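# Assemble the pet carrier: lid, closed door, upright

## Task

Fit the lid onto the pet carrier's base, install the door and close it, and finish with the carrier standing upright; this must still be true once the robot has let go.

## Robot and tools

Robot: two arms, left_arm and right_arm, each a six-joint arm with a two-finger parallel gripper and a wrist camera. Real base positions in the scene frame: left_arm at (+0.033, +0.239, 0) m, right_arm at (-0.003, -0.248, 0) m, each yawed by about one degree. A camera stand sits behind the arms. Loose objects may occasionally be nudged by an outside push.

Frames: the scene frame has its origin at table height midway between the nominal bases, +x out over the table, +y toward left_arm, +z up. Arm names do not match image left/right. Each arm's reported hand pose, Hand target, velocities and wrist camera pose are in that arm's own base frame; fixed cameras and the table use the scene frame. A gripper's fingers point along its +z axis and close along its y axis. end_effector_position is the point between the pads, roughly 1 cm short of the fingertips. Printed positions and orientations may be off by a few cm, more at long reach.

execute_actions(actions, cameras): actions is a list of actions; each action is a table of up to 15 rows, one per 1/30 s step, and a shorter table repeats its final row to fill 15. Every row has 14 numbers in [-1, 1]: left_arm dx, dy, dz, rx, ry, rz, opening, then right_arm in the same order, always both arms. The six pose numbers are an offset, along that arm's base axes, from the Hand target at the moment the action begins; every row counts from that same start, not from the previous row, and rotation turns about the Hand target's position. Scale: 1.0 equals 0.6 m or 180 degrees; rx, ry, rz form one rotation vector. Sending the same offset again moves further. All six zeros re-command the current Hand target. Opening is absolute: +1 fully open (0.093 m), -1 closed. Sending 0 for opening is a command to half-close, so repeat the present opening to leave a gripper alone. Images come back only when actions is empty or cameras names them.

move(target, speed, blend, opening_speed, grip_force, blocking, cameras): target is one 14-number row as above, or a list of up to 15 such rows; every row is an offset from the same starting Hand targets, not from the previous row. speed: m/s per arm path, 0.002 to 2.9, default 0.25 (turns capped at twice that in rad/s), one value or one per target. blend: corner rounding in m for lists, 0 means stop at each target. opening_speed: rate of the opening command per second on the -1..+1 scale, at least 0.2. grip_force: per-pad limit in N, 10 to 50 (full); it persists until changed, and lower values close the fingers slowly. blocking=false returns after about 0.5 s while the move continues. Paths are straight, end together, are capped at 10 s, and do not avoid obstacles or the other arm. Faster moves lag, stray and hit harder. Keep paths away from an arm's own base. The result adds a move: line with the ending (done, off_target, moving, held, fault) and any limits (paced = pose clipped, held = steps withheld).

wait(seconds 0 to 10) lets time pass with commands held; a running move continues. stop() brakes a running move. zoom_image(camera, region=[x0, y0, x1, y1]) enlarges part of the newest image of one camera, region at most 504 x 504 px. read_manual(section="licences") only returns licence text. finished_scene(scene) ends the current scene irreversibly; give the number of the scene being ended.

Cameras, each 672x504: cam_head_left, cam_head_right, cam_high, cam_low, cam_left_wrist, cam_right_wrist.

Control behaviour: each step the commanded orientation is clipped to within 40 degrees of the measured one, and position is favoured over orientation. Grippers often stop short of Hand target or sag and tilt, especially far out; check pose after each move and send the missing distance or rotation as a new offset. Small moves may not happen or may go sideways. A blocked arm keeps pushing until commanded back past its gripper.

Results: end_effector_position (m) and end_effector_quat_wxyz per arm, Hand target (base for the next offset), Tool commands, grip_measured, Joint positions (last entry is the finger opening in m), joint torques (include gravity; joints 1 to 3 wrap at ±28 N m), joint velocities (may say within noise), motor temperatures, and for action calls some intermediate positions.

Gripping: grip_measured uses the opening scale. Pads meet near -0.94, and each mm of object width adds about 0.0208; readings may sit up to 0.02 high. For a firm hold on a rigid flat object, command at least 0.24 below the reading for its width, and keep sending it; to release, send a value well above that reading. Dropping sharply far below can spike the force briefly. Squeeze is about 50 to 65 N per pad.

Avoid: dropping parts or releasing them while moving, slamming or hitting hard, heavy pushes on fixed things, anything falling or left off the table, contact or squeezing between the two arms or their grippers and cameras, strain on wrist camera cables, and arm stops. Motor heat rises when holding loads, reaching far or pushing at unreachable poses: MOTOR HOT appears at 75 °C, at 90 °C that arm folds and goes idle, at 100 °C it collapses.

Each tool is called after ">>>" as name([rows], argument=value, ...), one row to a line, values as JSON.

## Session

>>> execute_actions(actions=[])

Scene clock: 0.00 s.
left_arm: end_effector_position=(+0.3976, -0.0585, +0.1717) grip_measured=+1.000 end_effector_quat_wxyz=(+0.612, -0.079, +0.785, +0.050) | right_arm: end_effector_position=(+0.3050, +0.1261, +0.2989) grip_measured=+1.000 end_effector_quat_wxyz=(+0.619, +0.018, +0.785, +0.004)
Joint positions: left_arm=[-0.356 1.385 0.563 0.535 -0.519 -0.165 0.093] | right_arm=[0.739 0.969 0.851 -0.202 0.73 0.247 0.093]
Joint velocities: within noise
Joint torques (N m): no reading
Motor temperatures (°C): left_arm=[28 30 40 30 28 27 25] | right_arm=[27 43 43 28 24 27 26]
Heat: left arm: 40 °C; right arm: 43 °C.
Hand target: left_arm +0.3998, -0.0593, +0.1811; +0.621, -0.083, +0.778, +0.046 | right_arm +0.3046, +0.1259, +0.3000; +0.618, +0.017, +0.786, +0.004
Tool commands: left_gripper/opening=+1.0 right_gripper/opening=+1.0

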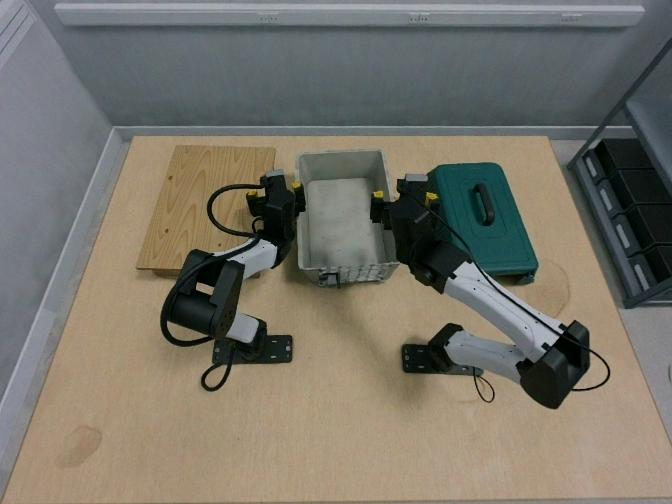

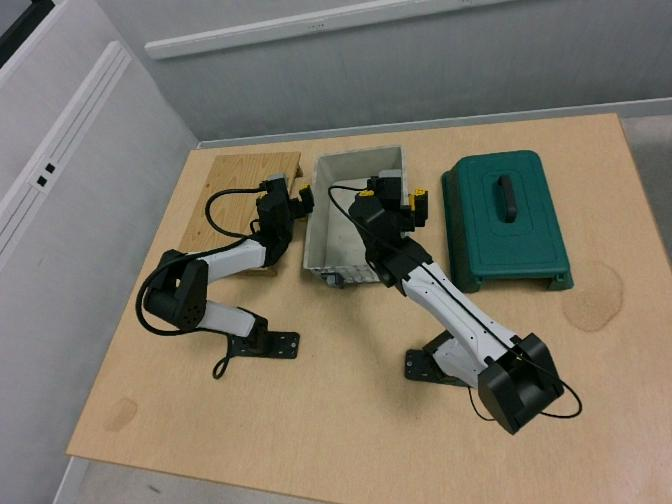

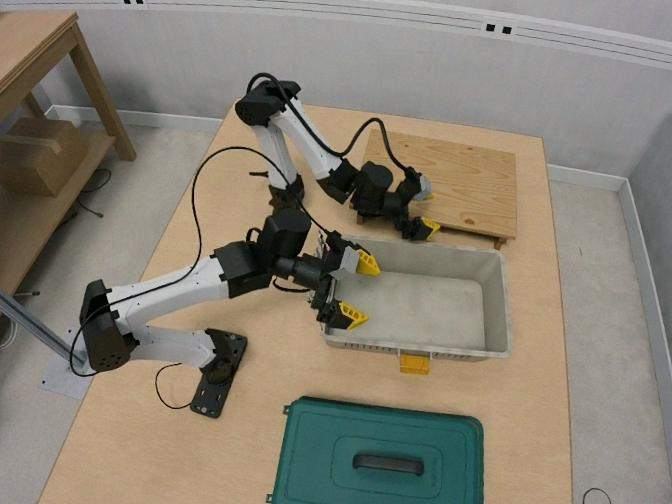

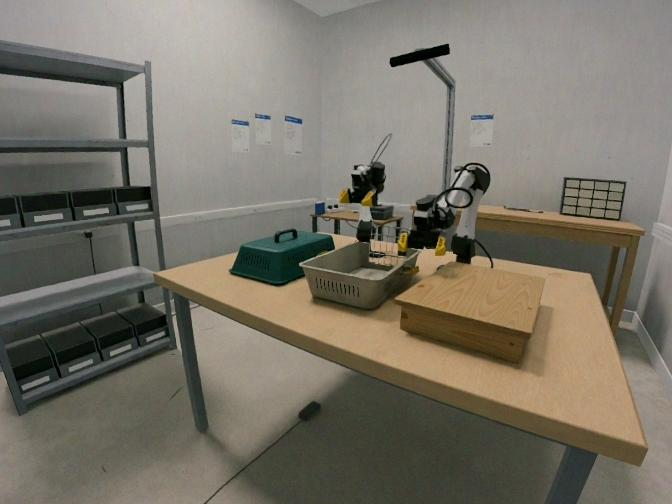

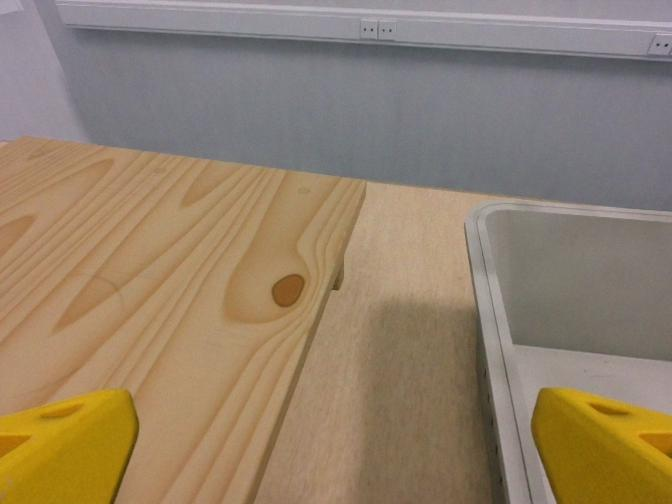

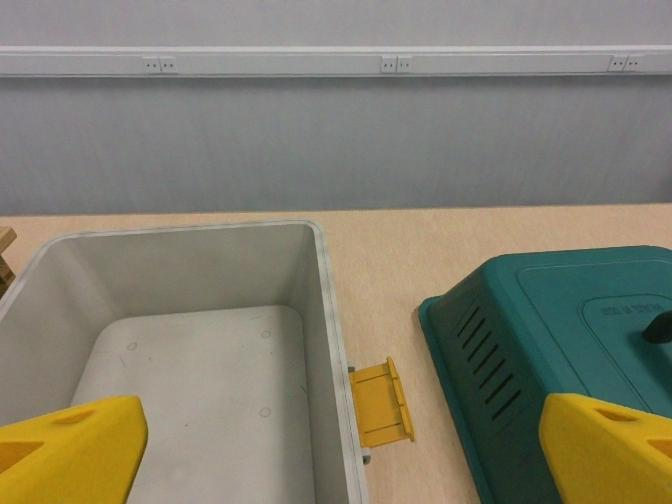

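>>> move([
  [-0.03,0.0,0.25,0,0,0,1,-0.05,-0.02,0.12,0,0,0,1],
  [-0.5,-0.001,0.298,0.042,0.12,-0.279,1,-0.254,-0.24,0.121,-0.0105,0.1465,0.0248,1],
], blend=[0.05,0], cameras=["all"])

>>> zoom_image(camera="cam_left_wrist", region=[320, 150, 600, 360])

>>> zoom_image(camera="cam_high", region=[280, 210, 380, 340])

Scene clock: 25.90 s.
left_arm: end_effector_position=(+0.0990, -0.0641, +0.3601) grip_measured=+1.000 end_effector_quat_wxyz=(+0.442, +0.301, +0.832, -0.151) | right_arm: end_effector_position=(+0.1553, -0.0195, +0.3753) grip_measured=+1.000 end_effector_quat_wxyz=(+0.435, -0.010, +0.900, -0.021)
Joint positions: left_arm=[-1.184 0.646 1.536 -1.553 -0.413 -0.287 0.093] | right_arm=[-0.558 0.851 1.654 -1.543 -0.4 -0.402 0.093]
Joint torques (N m): left_arm=[-1.25 2.28 4.36 2.06 -0.41 0] | right_arm=[-0.53 1.28 3.93 1.41 -0.27 -0.18]
Motor temperatures (°C): left_arm=[28 31 42 34 28 27 25] | right_arm=[27 43 48 31 24 27 25]
Heat: left arm: 42 °C; right arm: 48 °C.
Hand target: left_arm +0.0998, -0.0599, +0.3598; +0.434, +0.302, +0.834, -0.157 | right_arm +0.1522, -0.0180, +0.3726; +0.422, -0.023, +0.906, +0.011
Off the commanded pose: left_arm 0.004 m, 1 deg | right_arm 0.004 m, 4 deg.
shoulder posture changed (left arm): the wrist came as close to joint 1's axis as it can, and the arm is now in the other of its two shoulder postures.
joint sent to its limit (left arm) — joint 4 (wrist pitch), lower limit. The joint targets still meet the commanded pose.
joint sent to its limit (right arm) — joint 4 (wrist pitch), lower limit. The joint targets are off in orientation, not in position.
move: off_target (right_arm)

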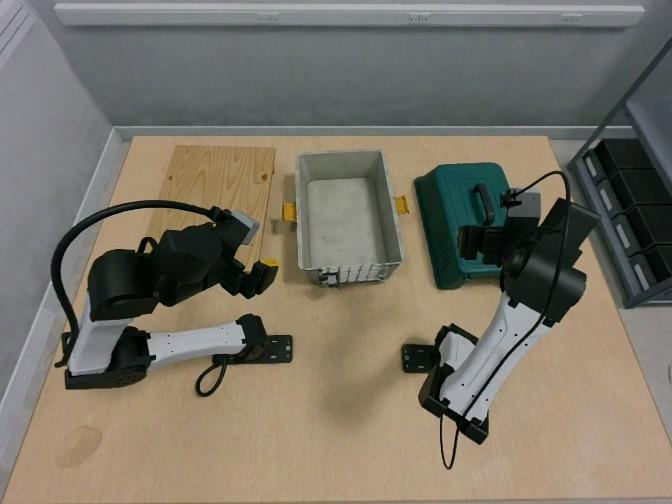

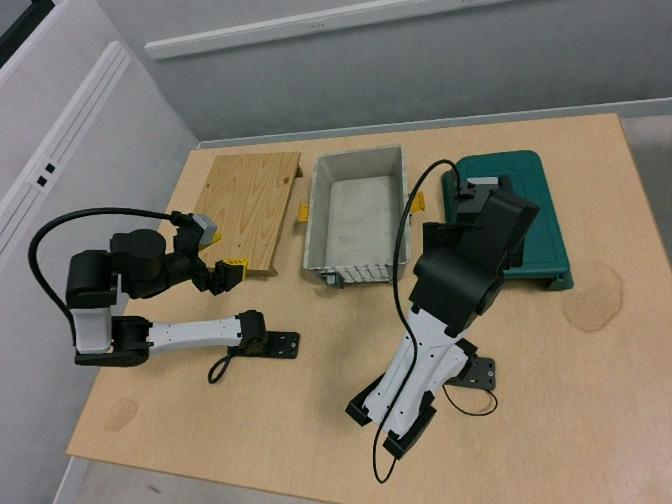

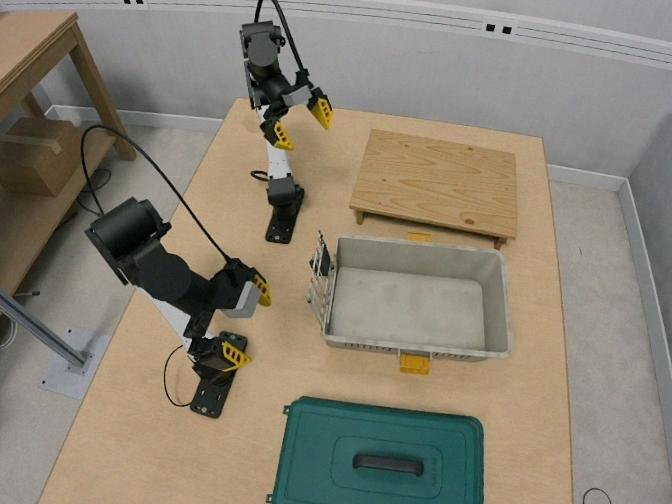

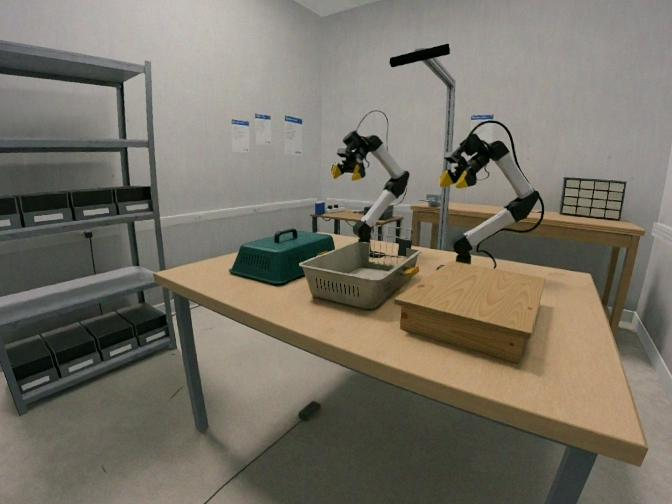

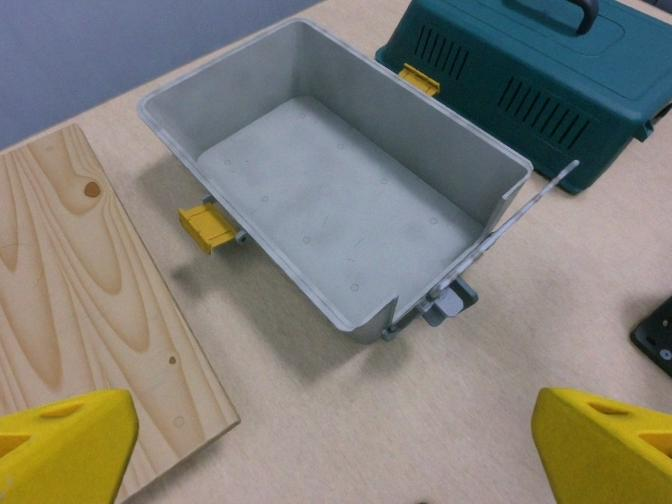

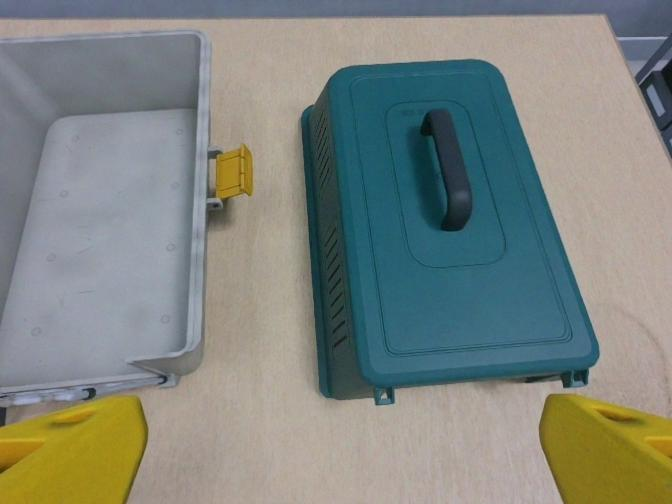

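Scaled by 1.800 from the camera's 672x504 image, which has a finer 960x720 frame.

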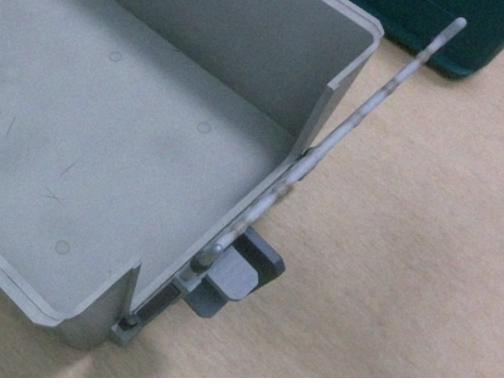

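Scaled by 3.877 from the camera's 672x504 image, which has a finer 960x720 frame.

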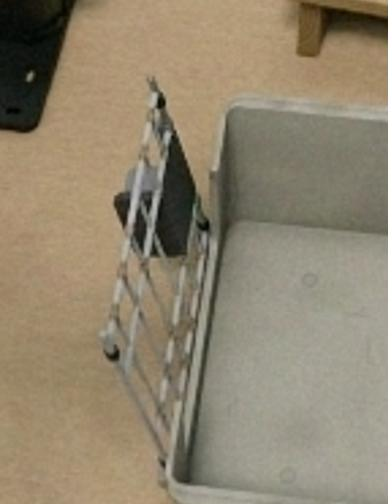

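>>> move(target=[0,0,0,0,0,0,1,0.296,-0.1975,-0.288,0.0034,-0.056,0.0082,1], cameras=["cam_right_wrist"])

Scene clock: 66.00 s.
left_arm: end_effector_position=(+0.0991, -0.0640, +0.3601) grip_measured=+1.000 end_effector_quat_wxyz=(+0.442, +0.300, +0.832, -0.151) | right_arm: end_effector_position=(+0.3299, -0.1395, +0.2051) grip_measured=+1.000 end_effector_quat_wxyz=(+0.502, -0.035, +0.864, +0.008)
Joint positions: left_arm=[-1.184 0.646 1.536 -1.553 -0.414 -0.288 0.093] | right_arm=[-0.677 1.208 0.862 -0.309 -0.621 -0.444 0.093]
Joint torques (N m): left_arm=[-1.32 2.26 4.33 2.06 -0.36 -0.03] | right_arm=[0.35 -4.31 6.22 1.64 -0.34 -0.03]
Heat: left arm: 40 °C; right arm: 46 °C.
Hand target: left_arm +0.0998, -0.0599, +0.3599; +0.434, +0.302, +0.834, -0.157 | right_arm +0.3297, -0.1367, +0.1997; +0.500, -0.033, +0.865, +0.019
Off the commanded pose: left_arm 0.004 m, 1 deg | right_arm 0.006 m, 1 deg.
joint sent to its limit (left arm) — joint 4 (wrist pitch), lower limit. The joint targets still meet the commanded pose.
move: done
Images, in order (width x height): cam_right_wrist 672x504.

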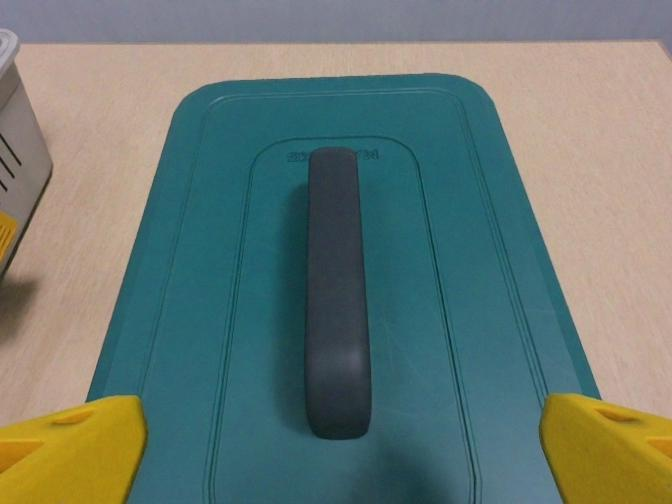

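>>> move([
  [0,0,0,0,0,0,1,0.09,0.006,-0.05,0,0,0,1],
  [0,0,0,0,0,0,1,0.142,0.01,-0.094,0,0,0,1],
], blend=[0.02,0], speed=0.12, cameras=["cam_right_wrist"])

Scene clock: 79.23 s.
left_arm: end_effector_position=(+0.0991, -0.0640, +0.3601) grip_measured=+1.000 end_effector_quat_wxyz=(+0.442, +0.300, +0.832, -0.151) | right_arm: end_effector_position=(+0.4118, -0.1298, +0.1481) grip_measured=+1.000 end_effector_quat_wxyz=(+0.507, -0.040, +0.861, +0.019)
Joint positions: left_arm=[-1.184 0.646 1.536 -1.553 -0.414 -0.288 0.093] | right_arm=[-0.493 1.535 0.858 0.092 -0.497 -0.314 0.093]
Joint torques (N m): left_arm=[-1.32 2.26 4.33 2.06 -0.37 -0.03] | right_arm=[0.94 -5.97 7.64 1.67 0.02 -0.04]
Heat: left arm: 40 °C; right arm: 47 °C.
Hand target: left_arm +0.0998, -0.0599, +0.3599; +0.434, +0.302, +0.834, -0.157 | right_arm +0.4149, -0.1306, +0.1433; +0.500, -0.033, +0.865, +0.019
Off the commanded pose: left_arm 0.004 m, 1 deg | right_arm 0.006 m, 1 deg.
joint sent to its limit (left arm) — joint 4 (wrist pitch), lower limit. The joint targets still meet the commanded pose.
move: done
Images, in order (width x height): cam_right_wrist 672x504.

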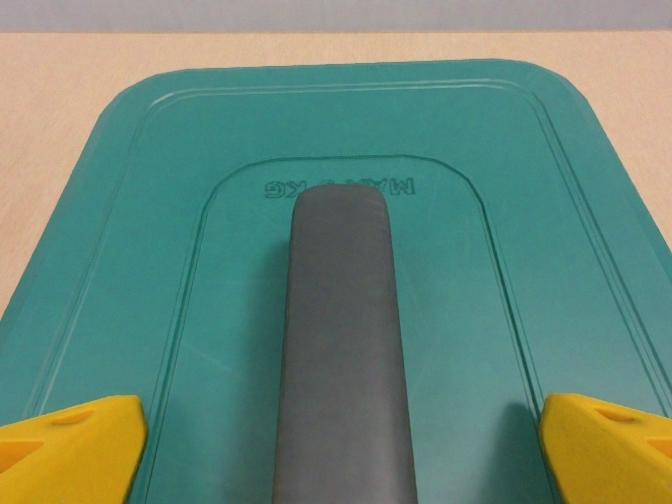

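>>> move(target=[0,0,0,0,0,0,1,0,0,0,0,0,0,-1], opening_speed=0.7, cameras=["cam_right_wrist"])

Scene clock: 92.77 s.
left_arm: end_effector_position=(+0.0991, -0.0640, +0.3601) grip_measured=+1.000 end_effector_quat_wxyz=(+0.442, +0.300, +0.832, -0.151) | right_arm: end_effector_position=(+0.4123, -0.1319, +0.1477) grip_measured=-0.634 end_effector_quat_wxyz=(+0.507, -0.037, +0.861, +0.015)
Joint positions: left_arm=[-1.184 0.646 1.536 -1.553 -0.414 -0.288 0.093] | right_arm=[-0.493 1.537 0.858 0.097 -0.486 -0.312 0.015]
Joint torques (N m): left_arm=[-1.32 2.26 4.33 2.06 -0.36 -0.03] | right_arm=[0.96 -6.19 7.65 1.61 -0.09 -0.02]
Heat: left arm: 40 °C; right arm: 48 °C.
Hand target: left_arm +0.0998, -0.0599, +0.3599; +0.434, +0.302, +0.834, -0.157 | right_arm +0.4149, -0.1306, +0.1434; +0.500, -0.033, +0.865, +0.019
Off the commanded pose: left_arm 0.004 m, 1 deg | right_arm 0.005 m, 1 deg.
joint sent to its limit (left arm) — joint 4 (wrist pitch), lower limit. The joint targets still meet the commanded pose.
move: done
Images, in order (width x height): cam_right_wrist 672x504.

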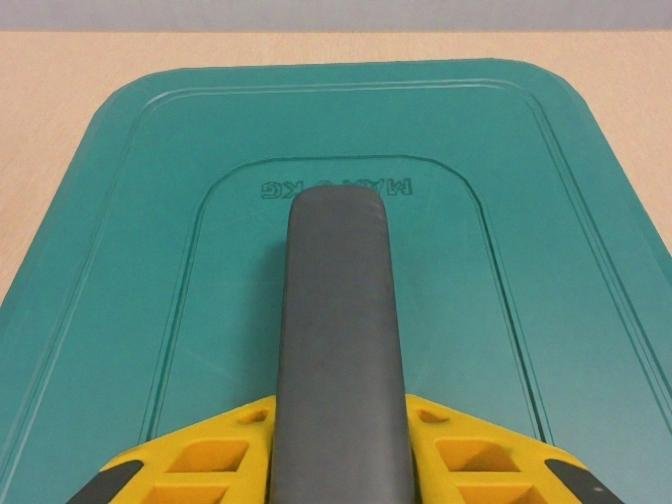

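>>> move(target=[-0.063,-0.35,-0.133,0.065,0.123,0.130,-0.9,0,0,0,0,0,0,-1], speed=0.15)

>>> move(target=[-0.005,0,-0.14,0.24,-0.066,-0.433,-0.9,0,0,0,0,0,0,-1], speed=0.4, cameras=["cam_high","cam_left_wrist"])

Scene clock: 132.37 s.
left_arm: end_effector_position=(+0.0609, -0.2673, +0.2722) grip_measured=-0.899 end_effector_quat_wxyz=(+0.267, +0.164, +0.946, -0.081) | right_arm: end_effector_position=(+0.4123, -0.1319, +0.1477) grip_measured=-0.643 end_effector_quat_wxyz=(+0.507, -0.037, +0.861, +0.015)
Joint positions: left_arm=[-1.658 1.436 1.652 -1.557 -0.522 -1.254 0.002] | right_arm=[-0.493 1.537 0.858 0.097 -0.486 -0.312 0.014]
Joint torques (N m): left_arm=[0.75 -4.12 10.07 0.87 -0.32 -0.06] | right_arm=[0.96 -6.2 7.65 1.6 -0.09 -0.01]
Heat: left arm: 39 °C; right arm: 49 °C.
Hand target: left_arm +0.0621, -0.2699, +0.2801; +0.257, +0.135, +0.956, -0.036 | right_arm +0.4149, -0.1306, +0.1434; +0.500, -0.033, +0.865, +0.019
Off the commanded pose: left_arm 0.008 m, 6 deg | right_arm 0.005 m, 1 deg.
shoulder posture changed (left arm): the wrist came as close to joint 1's axis as it can, and the arm is now in the other of its two shoulder postures.
joint sent to its limit (left arm) — joint 4 (wrist pitch), lower limit. The joint targets are off in orientation, not in position.
move: off_target (left_arm)

Scene clock: 135.23 s.
left_arm: end_effector_position=(+0.0596, -0.2676, +0.1982) grip_measured=-0.899 end_effector_quat_wxyz=(+0.200, +0.768, +0.589, +0.152) | right_arm: end_effector_position=(+0.4123, -0.1319, +0.1477) grip_measured=-0.643 end_effector_quat_wxyz=(+0.507, -0.037, +0.861, +0.015)
Joint positions: left_arm=[-1.65 1.459 1.39 -1.398 -0.498 0.211 0.002] | right_arm=[-0.493 1.537 0.858 0.097 -0.486 -0.312 0.014]
Joint torques (N m): left_arm=[-0.81 -4.62 6.61 0.78 -0.4 0.13] | right_arm=[0.96 -6.2 7.65 1.61 -0.1 -0.02]
Heat: left arm: 39 °C; right arm: 49 °C.
Hand target: left_arm +0.0590, -0.2699, +0.1961; +0.203, +0.772, +0.583, +0.154 | right_arm +0.4149, -0.1306, +0.1434; +0.500, -0.033, +0.865, +0.019
Off the commanded pose: left_arm 0.003 m, 1 deg | right_arm 0.005 m, 1 deg.
move: done
Images, in order (width x height): cam_high 672x504, cam_left_wrist 672x504.

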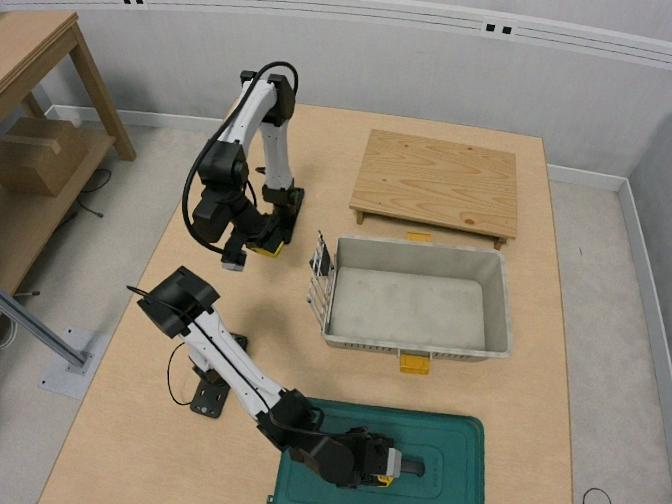

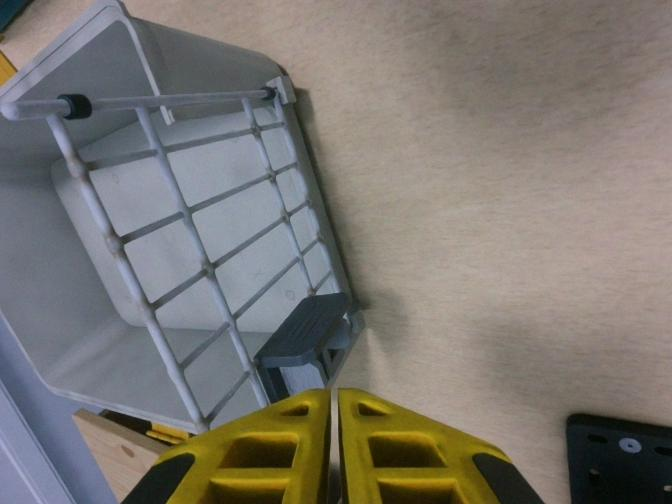

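>>> move(target=[0,0,-0.03,0.259,-0.188,-0.476,-0.9,0,0,0,0,0,0,-1], speed=0.4)

>>> move(target=[0.1,0.0,-0.02,0,0,0.06,-0.9,0,0,0,0,0,0,-1], speed=0.08, cameras=["cam_high","cam_left_wrist"])

Scene clock: 145.57 s.
left_arm: end_effector_position=(+0.0588, -0.2705, +0.1757) grip_measured=-0.899 end_effector_quat_wxyz=(+0.095, +0.892, -0.245, +0.367) | right_arm: end_effector_position=(+0.4123, -0.1319, +0.1477) grip_measured=-0.643 end_effector_quat_wxyz=(+0.507, -0.037, +0.861, +0.015)
Joint positions: left_arm=[-1.774 1.271 1.034 -1.034 -0.729 2.018 0.002] | right_arm=[-0.493 1.537 0.858 0.097 -0.486 -0.312 0.014]
Joint torques (N m): left_arm=[-0.2 -5.31 7.01 1.11 -0.42 0.2] | right_arm=[0.96 -6.2 7.65 1.61 -0.09 -0.02]
Heat: left arm: 40 °C; right arm: 50 °C.
Hand target: left_arm +0.0591, -0.2699, +0.1781; +0.103, +0.890, -0.247, +0.368 | right_arm +0.4149, -0.1306, +0.1434; +0.500, -0.033, +0.865, +0.019
Off the commanded pose: left_arm 0.003 m, 1 deg | right_arm 0.005 m, 1 deg.
move: done

Scene clock: 147.27 s.
left_arm: end_effector_position=(+0.1180, -0.2693, +0.1707) grip_measured=-0.899 end_effector_quat_wxyz=(+0.071, +0.909, -0.158, +0.380) | right_arm: end_effector_position=(+0.4123, -0.1319, +0.1477) grip_measured=-0.643 end_effector_quat_wxyz=(+0.507, -0.037, +0.861, +0.015)
Joint positions: left_arm=[-1.547 1.298 1.019 -0.929 -0.723 2.078 0.002] | right_arm=[-0.493 1.537 0.858 0.097 -0.486 -0.312 0.014]
Joint torques (N m): left_arm=[0.58 -3.26 7.16 1.24 -0.28 0.21] | right_arm=[0.96 -6.2 7.65 1.6 -0.09 -0.02]
Heat: left arm: 40 °C; right arm: 50 °C.
Hand target: left_arm +0.1190, -0.2699, +0.1661; +0.068, +0.910, -0.162, +0.376 | right_arm +0.4149, -0.1306, +0.1434; +0.500, -0.033, +0.865, +0.019
Off the commanded pose: left_arm 0.005 m, 1 deg | right_arm 0.005 m, 1 deg.
move: done
Images, in order (width x height): cam_high 672x504, cam_left_wrist 672x504.

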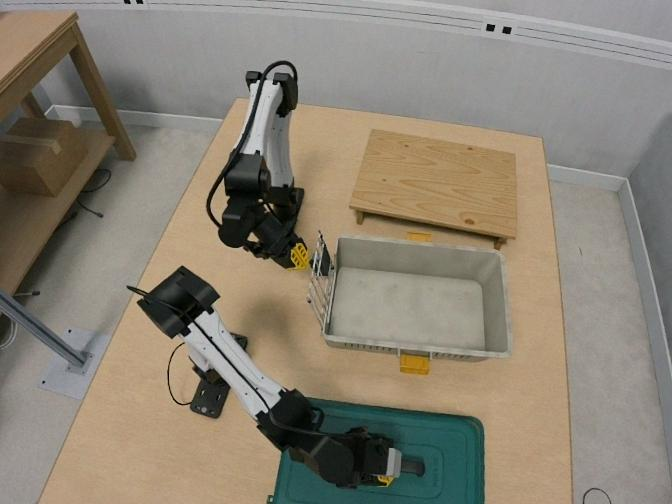

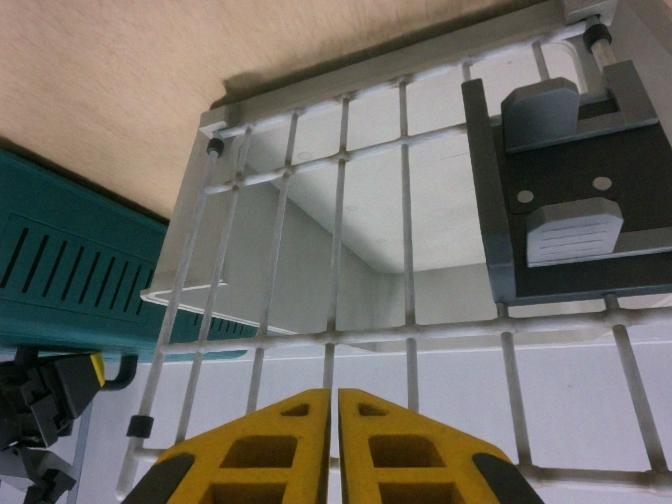

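>>> move(target=[0.06,0.006,-0.006,0,0,0.02,-0.9,0,0,0,0,0,0,-1], speed=0.04, cameras=["cam_high","cam_left_wrist","cam_head_left"])

>>> zoom_image(camera="cam_high", region=[280, 210, 380, 340])

>>> zoom_image(camera="cam_head_left", region=[280, 130, 420, 300])

Scene clock: 156.00 s.
left_arm: end_effector_position=(+0.1517, -0.2621, +0.1598) grip_measured=-0.899 end_effector_quat_wxyz=(+0.040, +0.917, -0.109, +0.381) | right_arm: end_effector_position=(+0.4123, -0.1319, +0.1477) grip_measured=-0.643 end_effector_quat_wxyz=(+0.507, -0.037, +0.861, +0.015)
Joint positions: left_arm=[-1.422 1.349 1.019 -0.892 -0.72 2.089 0.002] | right_arm=[-0.493 1.537 0.858 0.097 -0.486 -0.312 0.014]
Joint torques (N m): left_arm=[0.64 -3.63 9.26 1.2 -0.37 0.2] | right_arm=[0.95 -6.19 7.66 1.61 -0.09 -0.01]
Heat: left arm: 40 °C; right arm: 50 °C.
Hand target: left_arm +0.1550, -0.2663, +0.1625; +0.056, +0.914, -0.134, +0.378 | right_arm +0.4149, -0.1306, +0.1434; +0.500, -0.033, +0.865, +0.019
Off the commanded pose: left_arm 0.006 m, 3 deg | right_arm 0.005 m, 1 deg.
joint sent to its limit (left arm) — joint 6 (wrist roll), upper limit. The joint targets are off in orientation, not in position.
move: off_target (left_arm)
Images, in order (width x height): cam_head_left 672x504, cam_high 672x504, cam_left_wrist 672x504.

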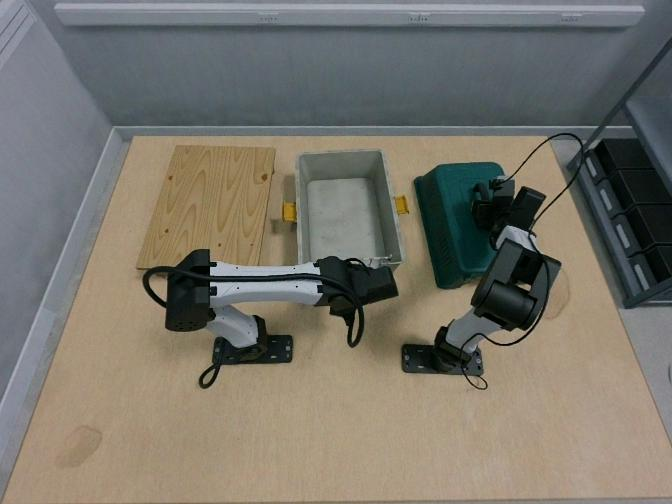

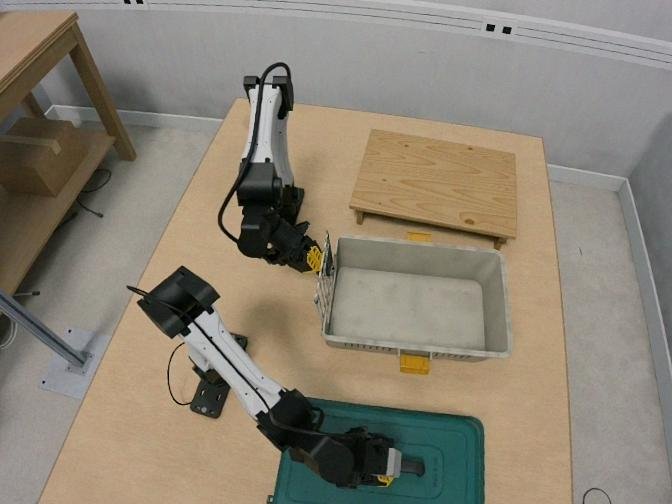

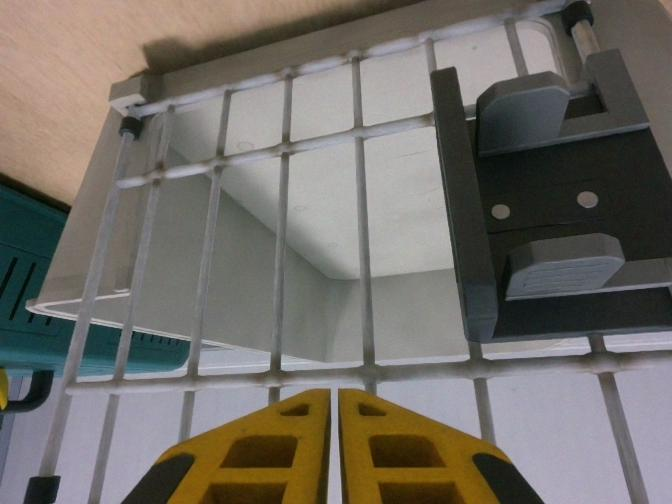

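Scaled by 3.877 from the camera's 672x504 image, which has a finer 960x720 frame.

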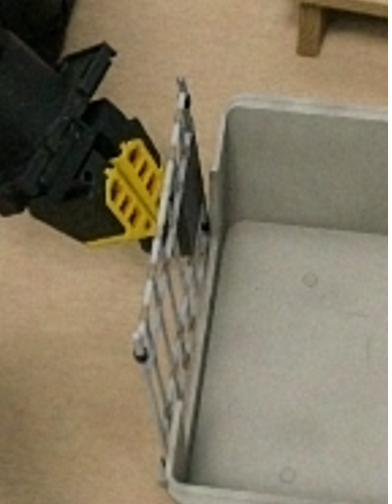

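Scaled by 2.965 from the camera's 672x504 image, which has a finer 960x720 frame.

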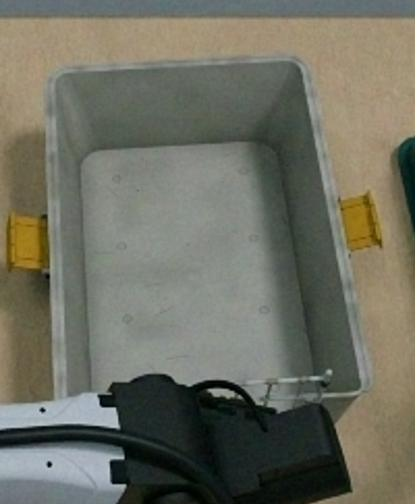

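>>> move([
  [0,0,0,0,0,0,-0.9,0.015,0,0.17,-0.012,-0.035,0.002,-1],
  [0,0,0,0,0,0,-0.9,0.03,0,0.425,-0.017,-0.044,0.003,-1],
], blend=[0.02,0], speed=0.09, cameras=["cam_high","cam_low"])

Scene clock: 197.57 s.
left_arm: end_effector_position=(+0.1517, -0.2621, +0.1598) grip_measured=-0.899 end_effector_quat_wxyz=(+0.040, +0.917, -0.109, +0.381) | right_arm: end_effector_position=(+0.4265, -0.1329, +0.3663) grip_measured=-0.643 end_effector_quat_wxyz=(+0.519, -0.037, +0.854, +0.012)
Joint positions: left_arm=[-1.422 1.349 1.019 -0.892 -0.72 2.089 0.002] | right_arm=[-0.475 1.568 1.756 -0.733 -0.475 -0.29 0.014]
Joint torques (N m): left_arm=[0.64 -3.63 9.28 1.2 -0.37 0.2] | right_arm=[0.98 -8.72 10.24 2.25 -0.2 -0.04]
Motor temperatures (°C): left_arm=[28 31 43 34 28 27 25] | right_arm=[27 44 51 36 24 27 27]
Heat: left arm: 43 °C; right arm: 51 °C.
Hand target: left_arm +0.1550, -0.2663, +0.1625; +0.056, +0.914, -0.134, +0.378 | right_arm +0.4330, -0.1307, +0.3983; +0.557, -0.052, +0.829, -0.004
Off the commanded pose: left_arm 0.006 m, 3 deg | right_arm 0.033 m, 6 deg.
joint sent to its limit (left arm) — joint 6 (wrist roll), upper limit. The joint targets are off in orientation, not in position.
move: off_target (left_arm, right_arm)
Images, in order (width x height): cam_high 672x504, cam_low 672x504.

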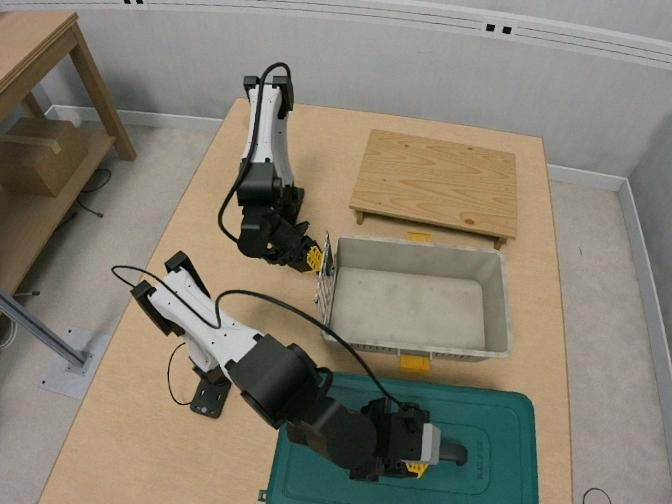

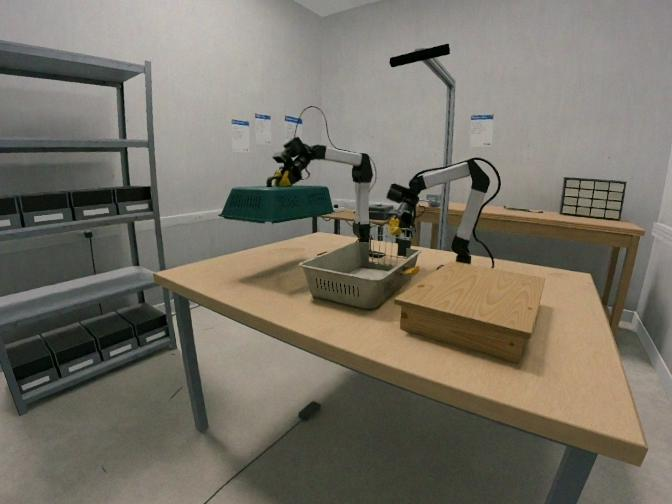

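>>> move(target=[0,0,0,0,0,0,-0.9,0.01,0.637,0,0.033,0.002,-0.014,-1], speed=0.12, cameras=["all"])

>>> zoom_image(camera="cam_head_left", region=[250, 80, 450, 300])

>>> zoom_image(camera="cam_high", region=[290, 180, 570, 390])

>>> zoom_image(camera="cam_low", region=[250, 160, 460, 320])

Scene clock: 209.90 s.
left_arm: end_effector_position=(+0.1517, -0.2621, +0.1598) grip_measured=-0.899 end_effector_quat_wxyz=(+0.040, +0.917, -0.109, +0.381) | right_arm: end_effector_position=(+0.4341, +0.2524, +0.3649) grip_measured=-0.644 end_effector_quat_wxyz=(+0.518, -0.032, +0.855, +0.010)
Joint positions: left_arm=[-1.422 1.349 1.019 -0.892 -0.72 2.089 0.002] | right_arm=[0.708 1.835 2.069 -0.816 0.566 0.321 0.014]
Joint torques (N m): left_arm=[0.64 -3.62 9.26 1.2 -0.37 0.2] | right_arm=[0.42 -11.15 10.5 2.15 0.49 -0.03]
Heat: left arm: 43 °C; right arm: 53 °C.
Hand target: left_arm +0.1550, -0.2663, +0.1625; +0.056, +0.914, -0.134, +0.378 | right_arm +0.4389, +0.2515, +0.3985; +0.557, -0.004, +0.830, +0.027
Off the commanded pose: left_arm 0.006 m, 3 deg | right_arm 0.034 m, 6 deg.
joint sent to its limit (left arm) — joint 6 (wrist roll), upper limit. The joint targets are off in orientation, not in position.
move: off_target (left_arm, right_arm)

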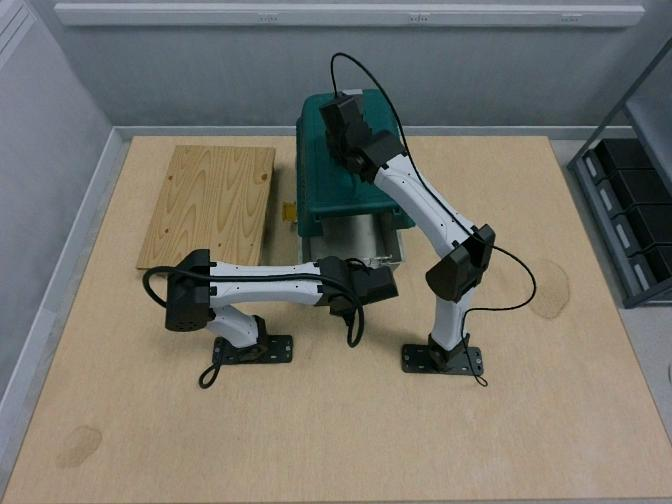

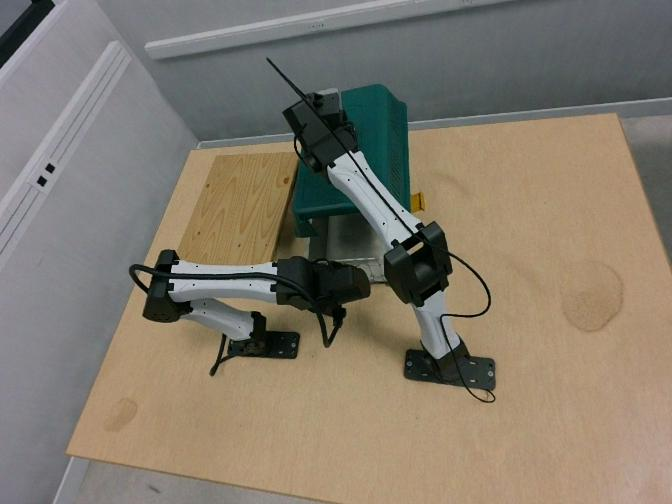

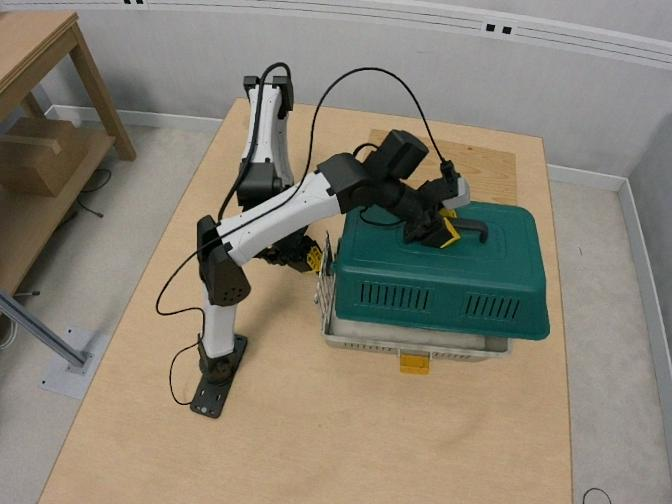

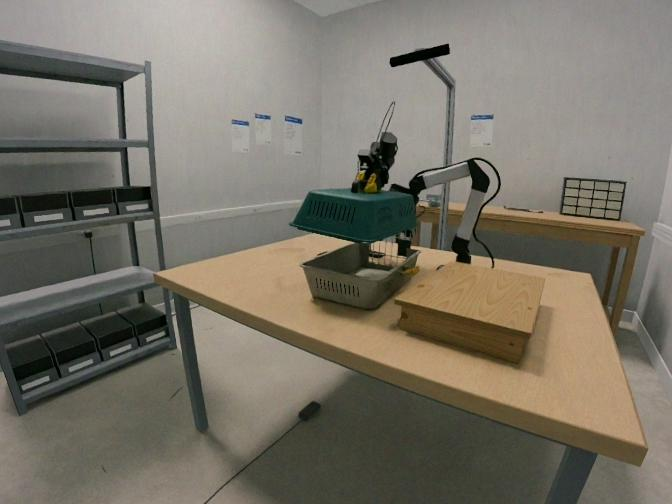

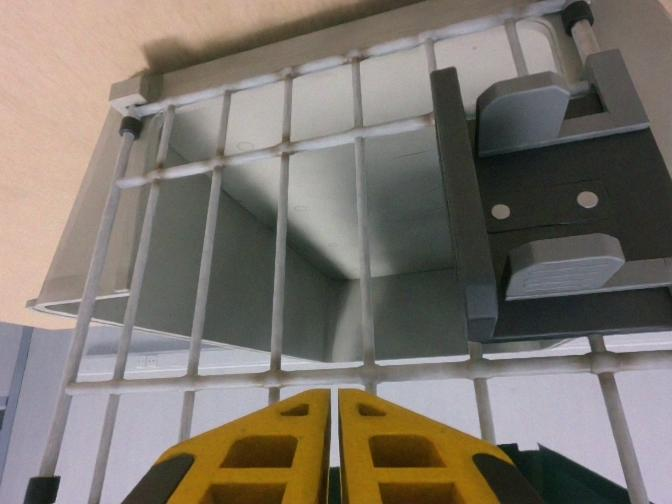

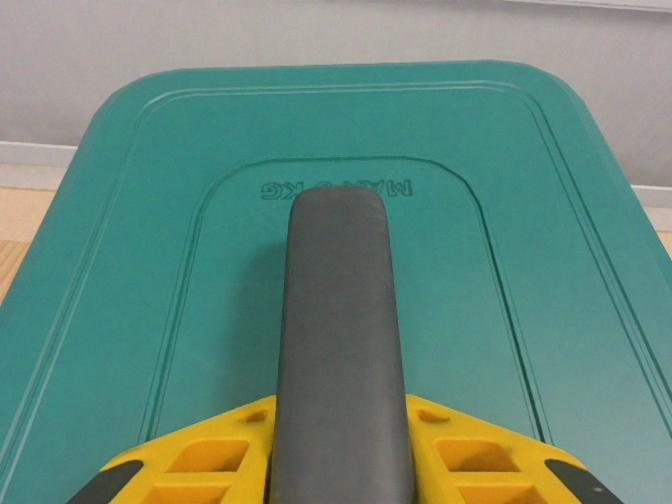

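Scaled by 2.291 from the camera's 672x504 image, which has a finer 960x720 frame.

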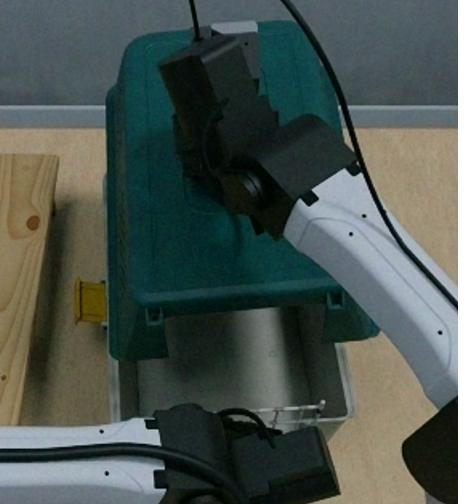

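Scaled by 1.800 from the camera's 672x504 image, which has a finer 960x720 frame.

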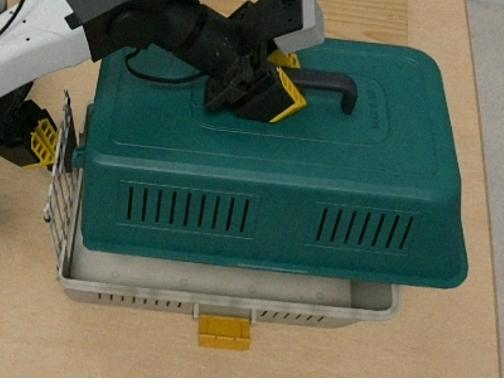

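Scaled by 2.400 from the camera's 672x504 image, which has a finer 960x720 frame.

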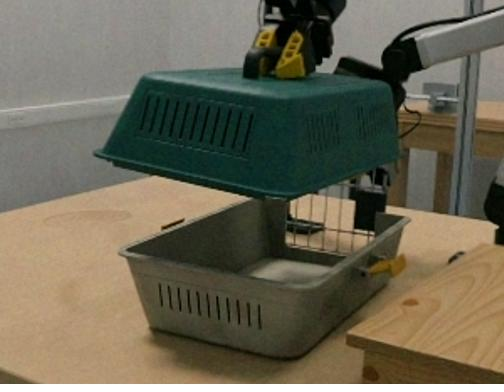

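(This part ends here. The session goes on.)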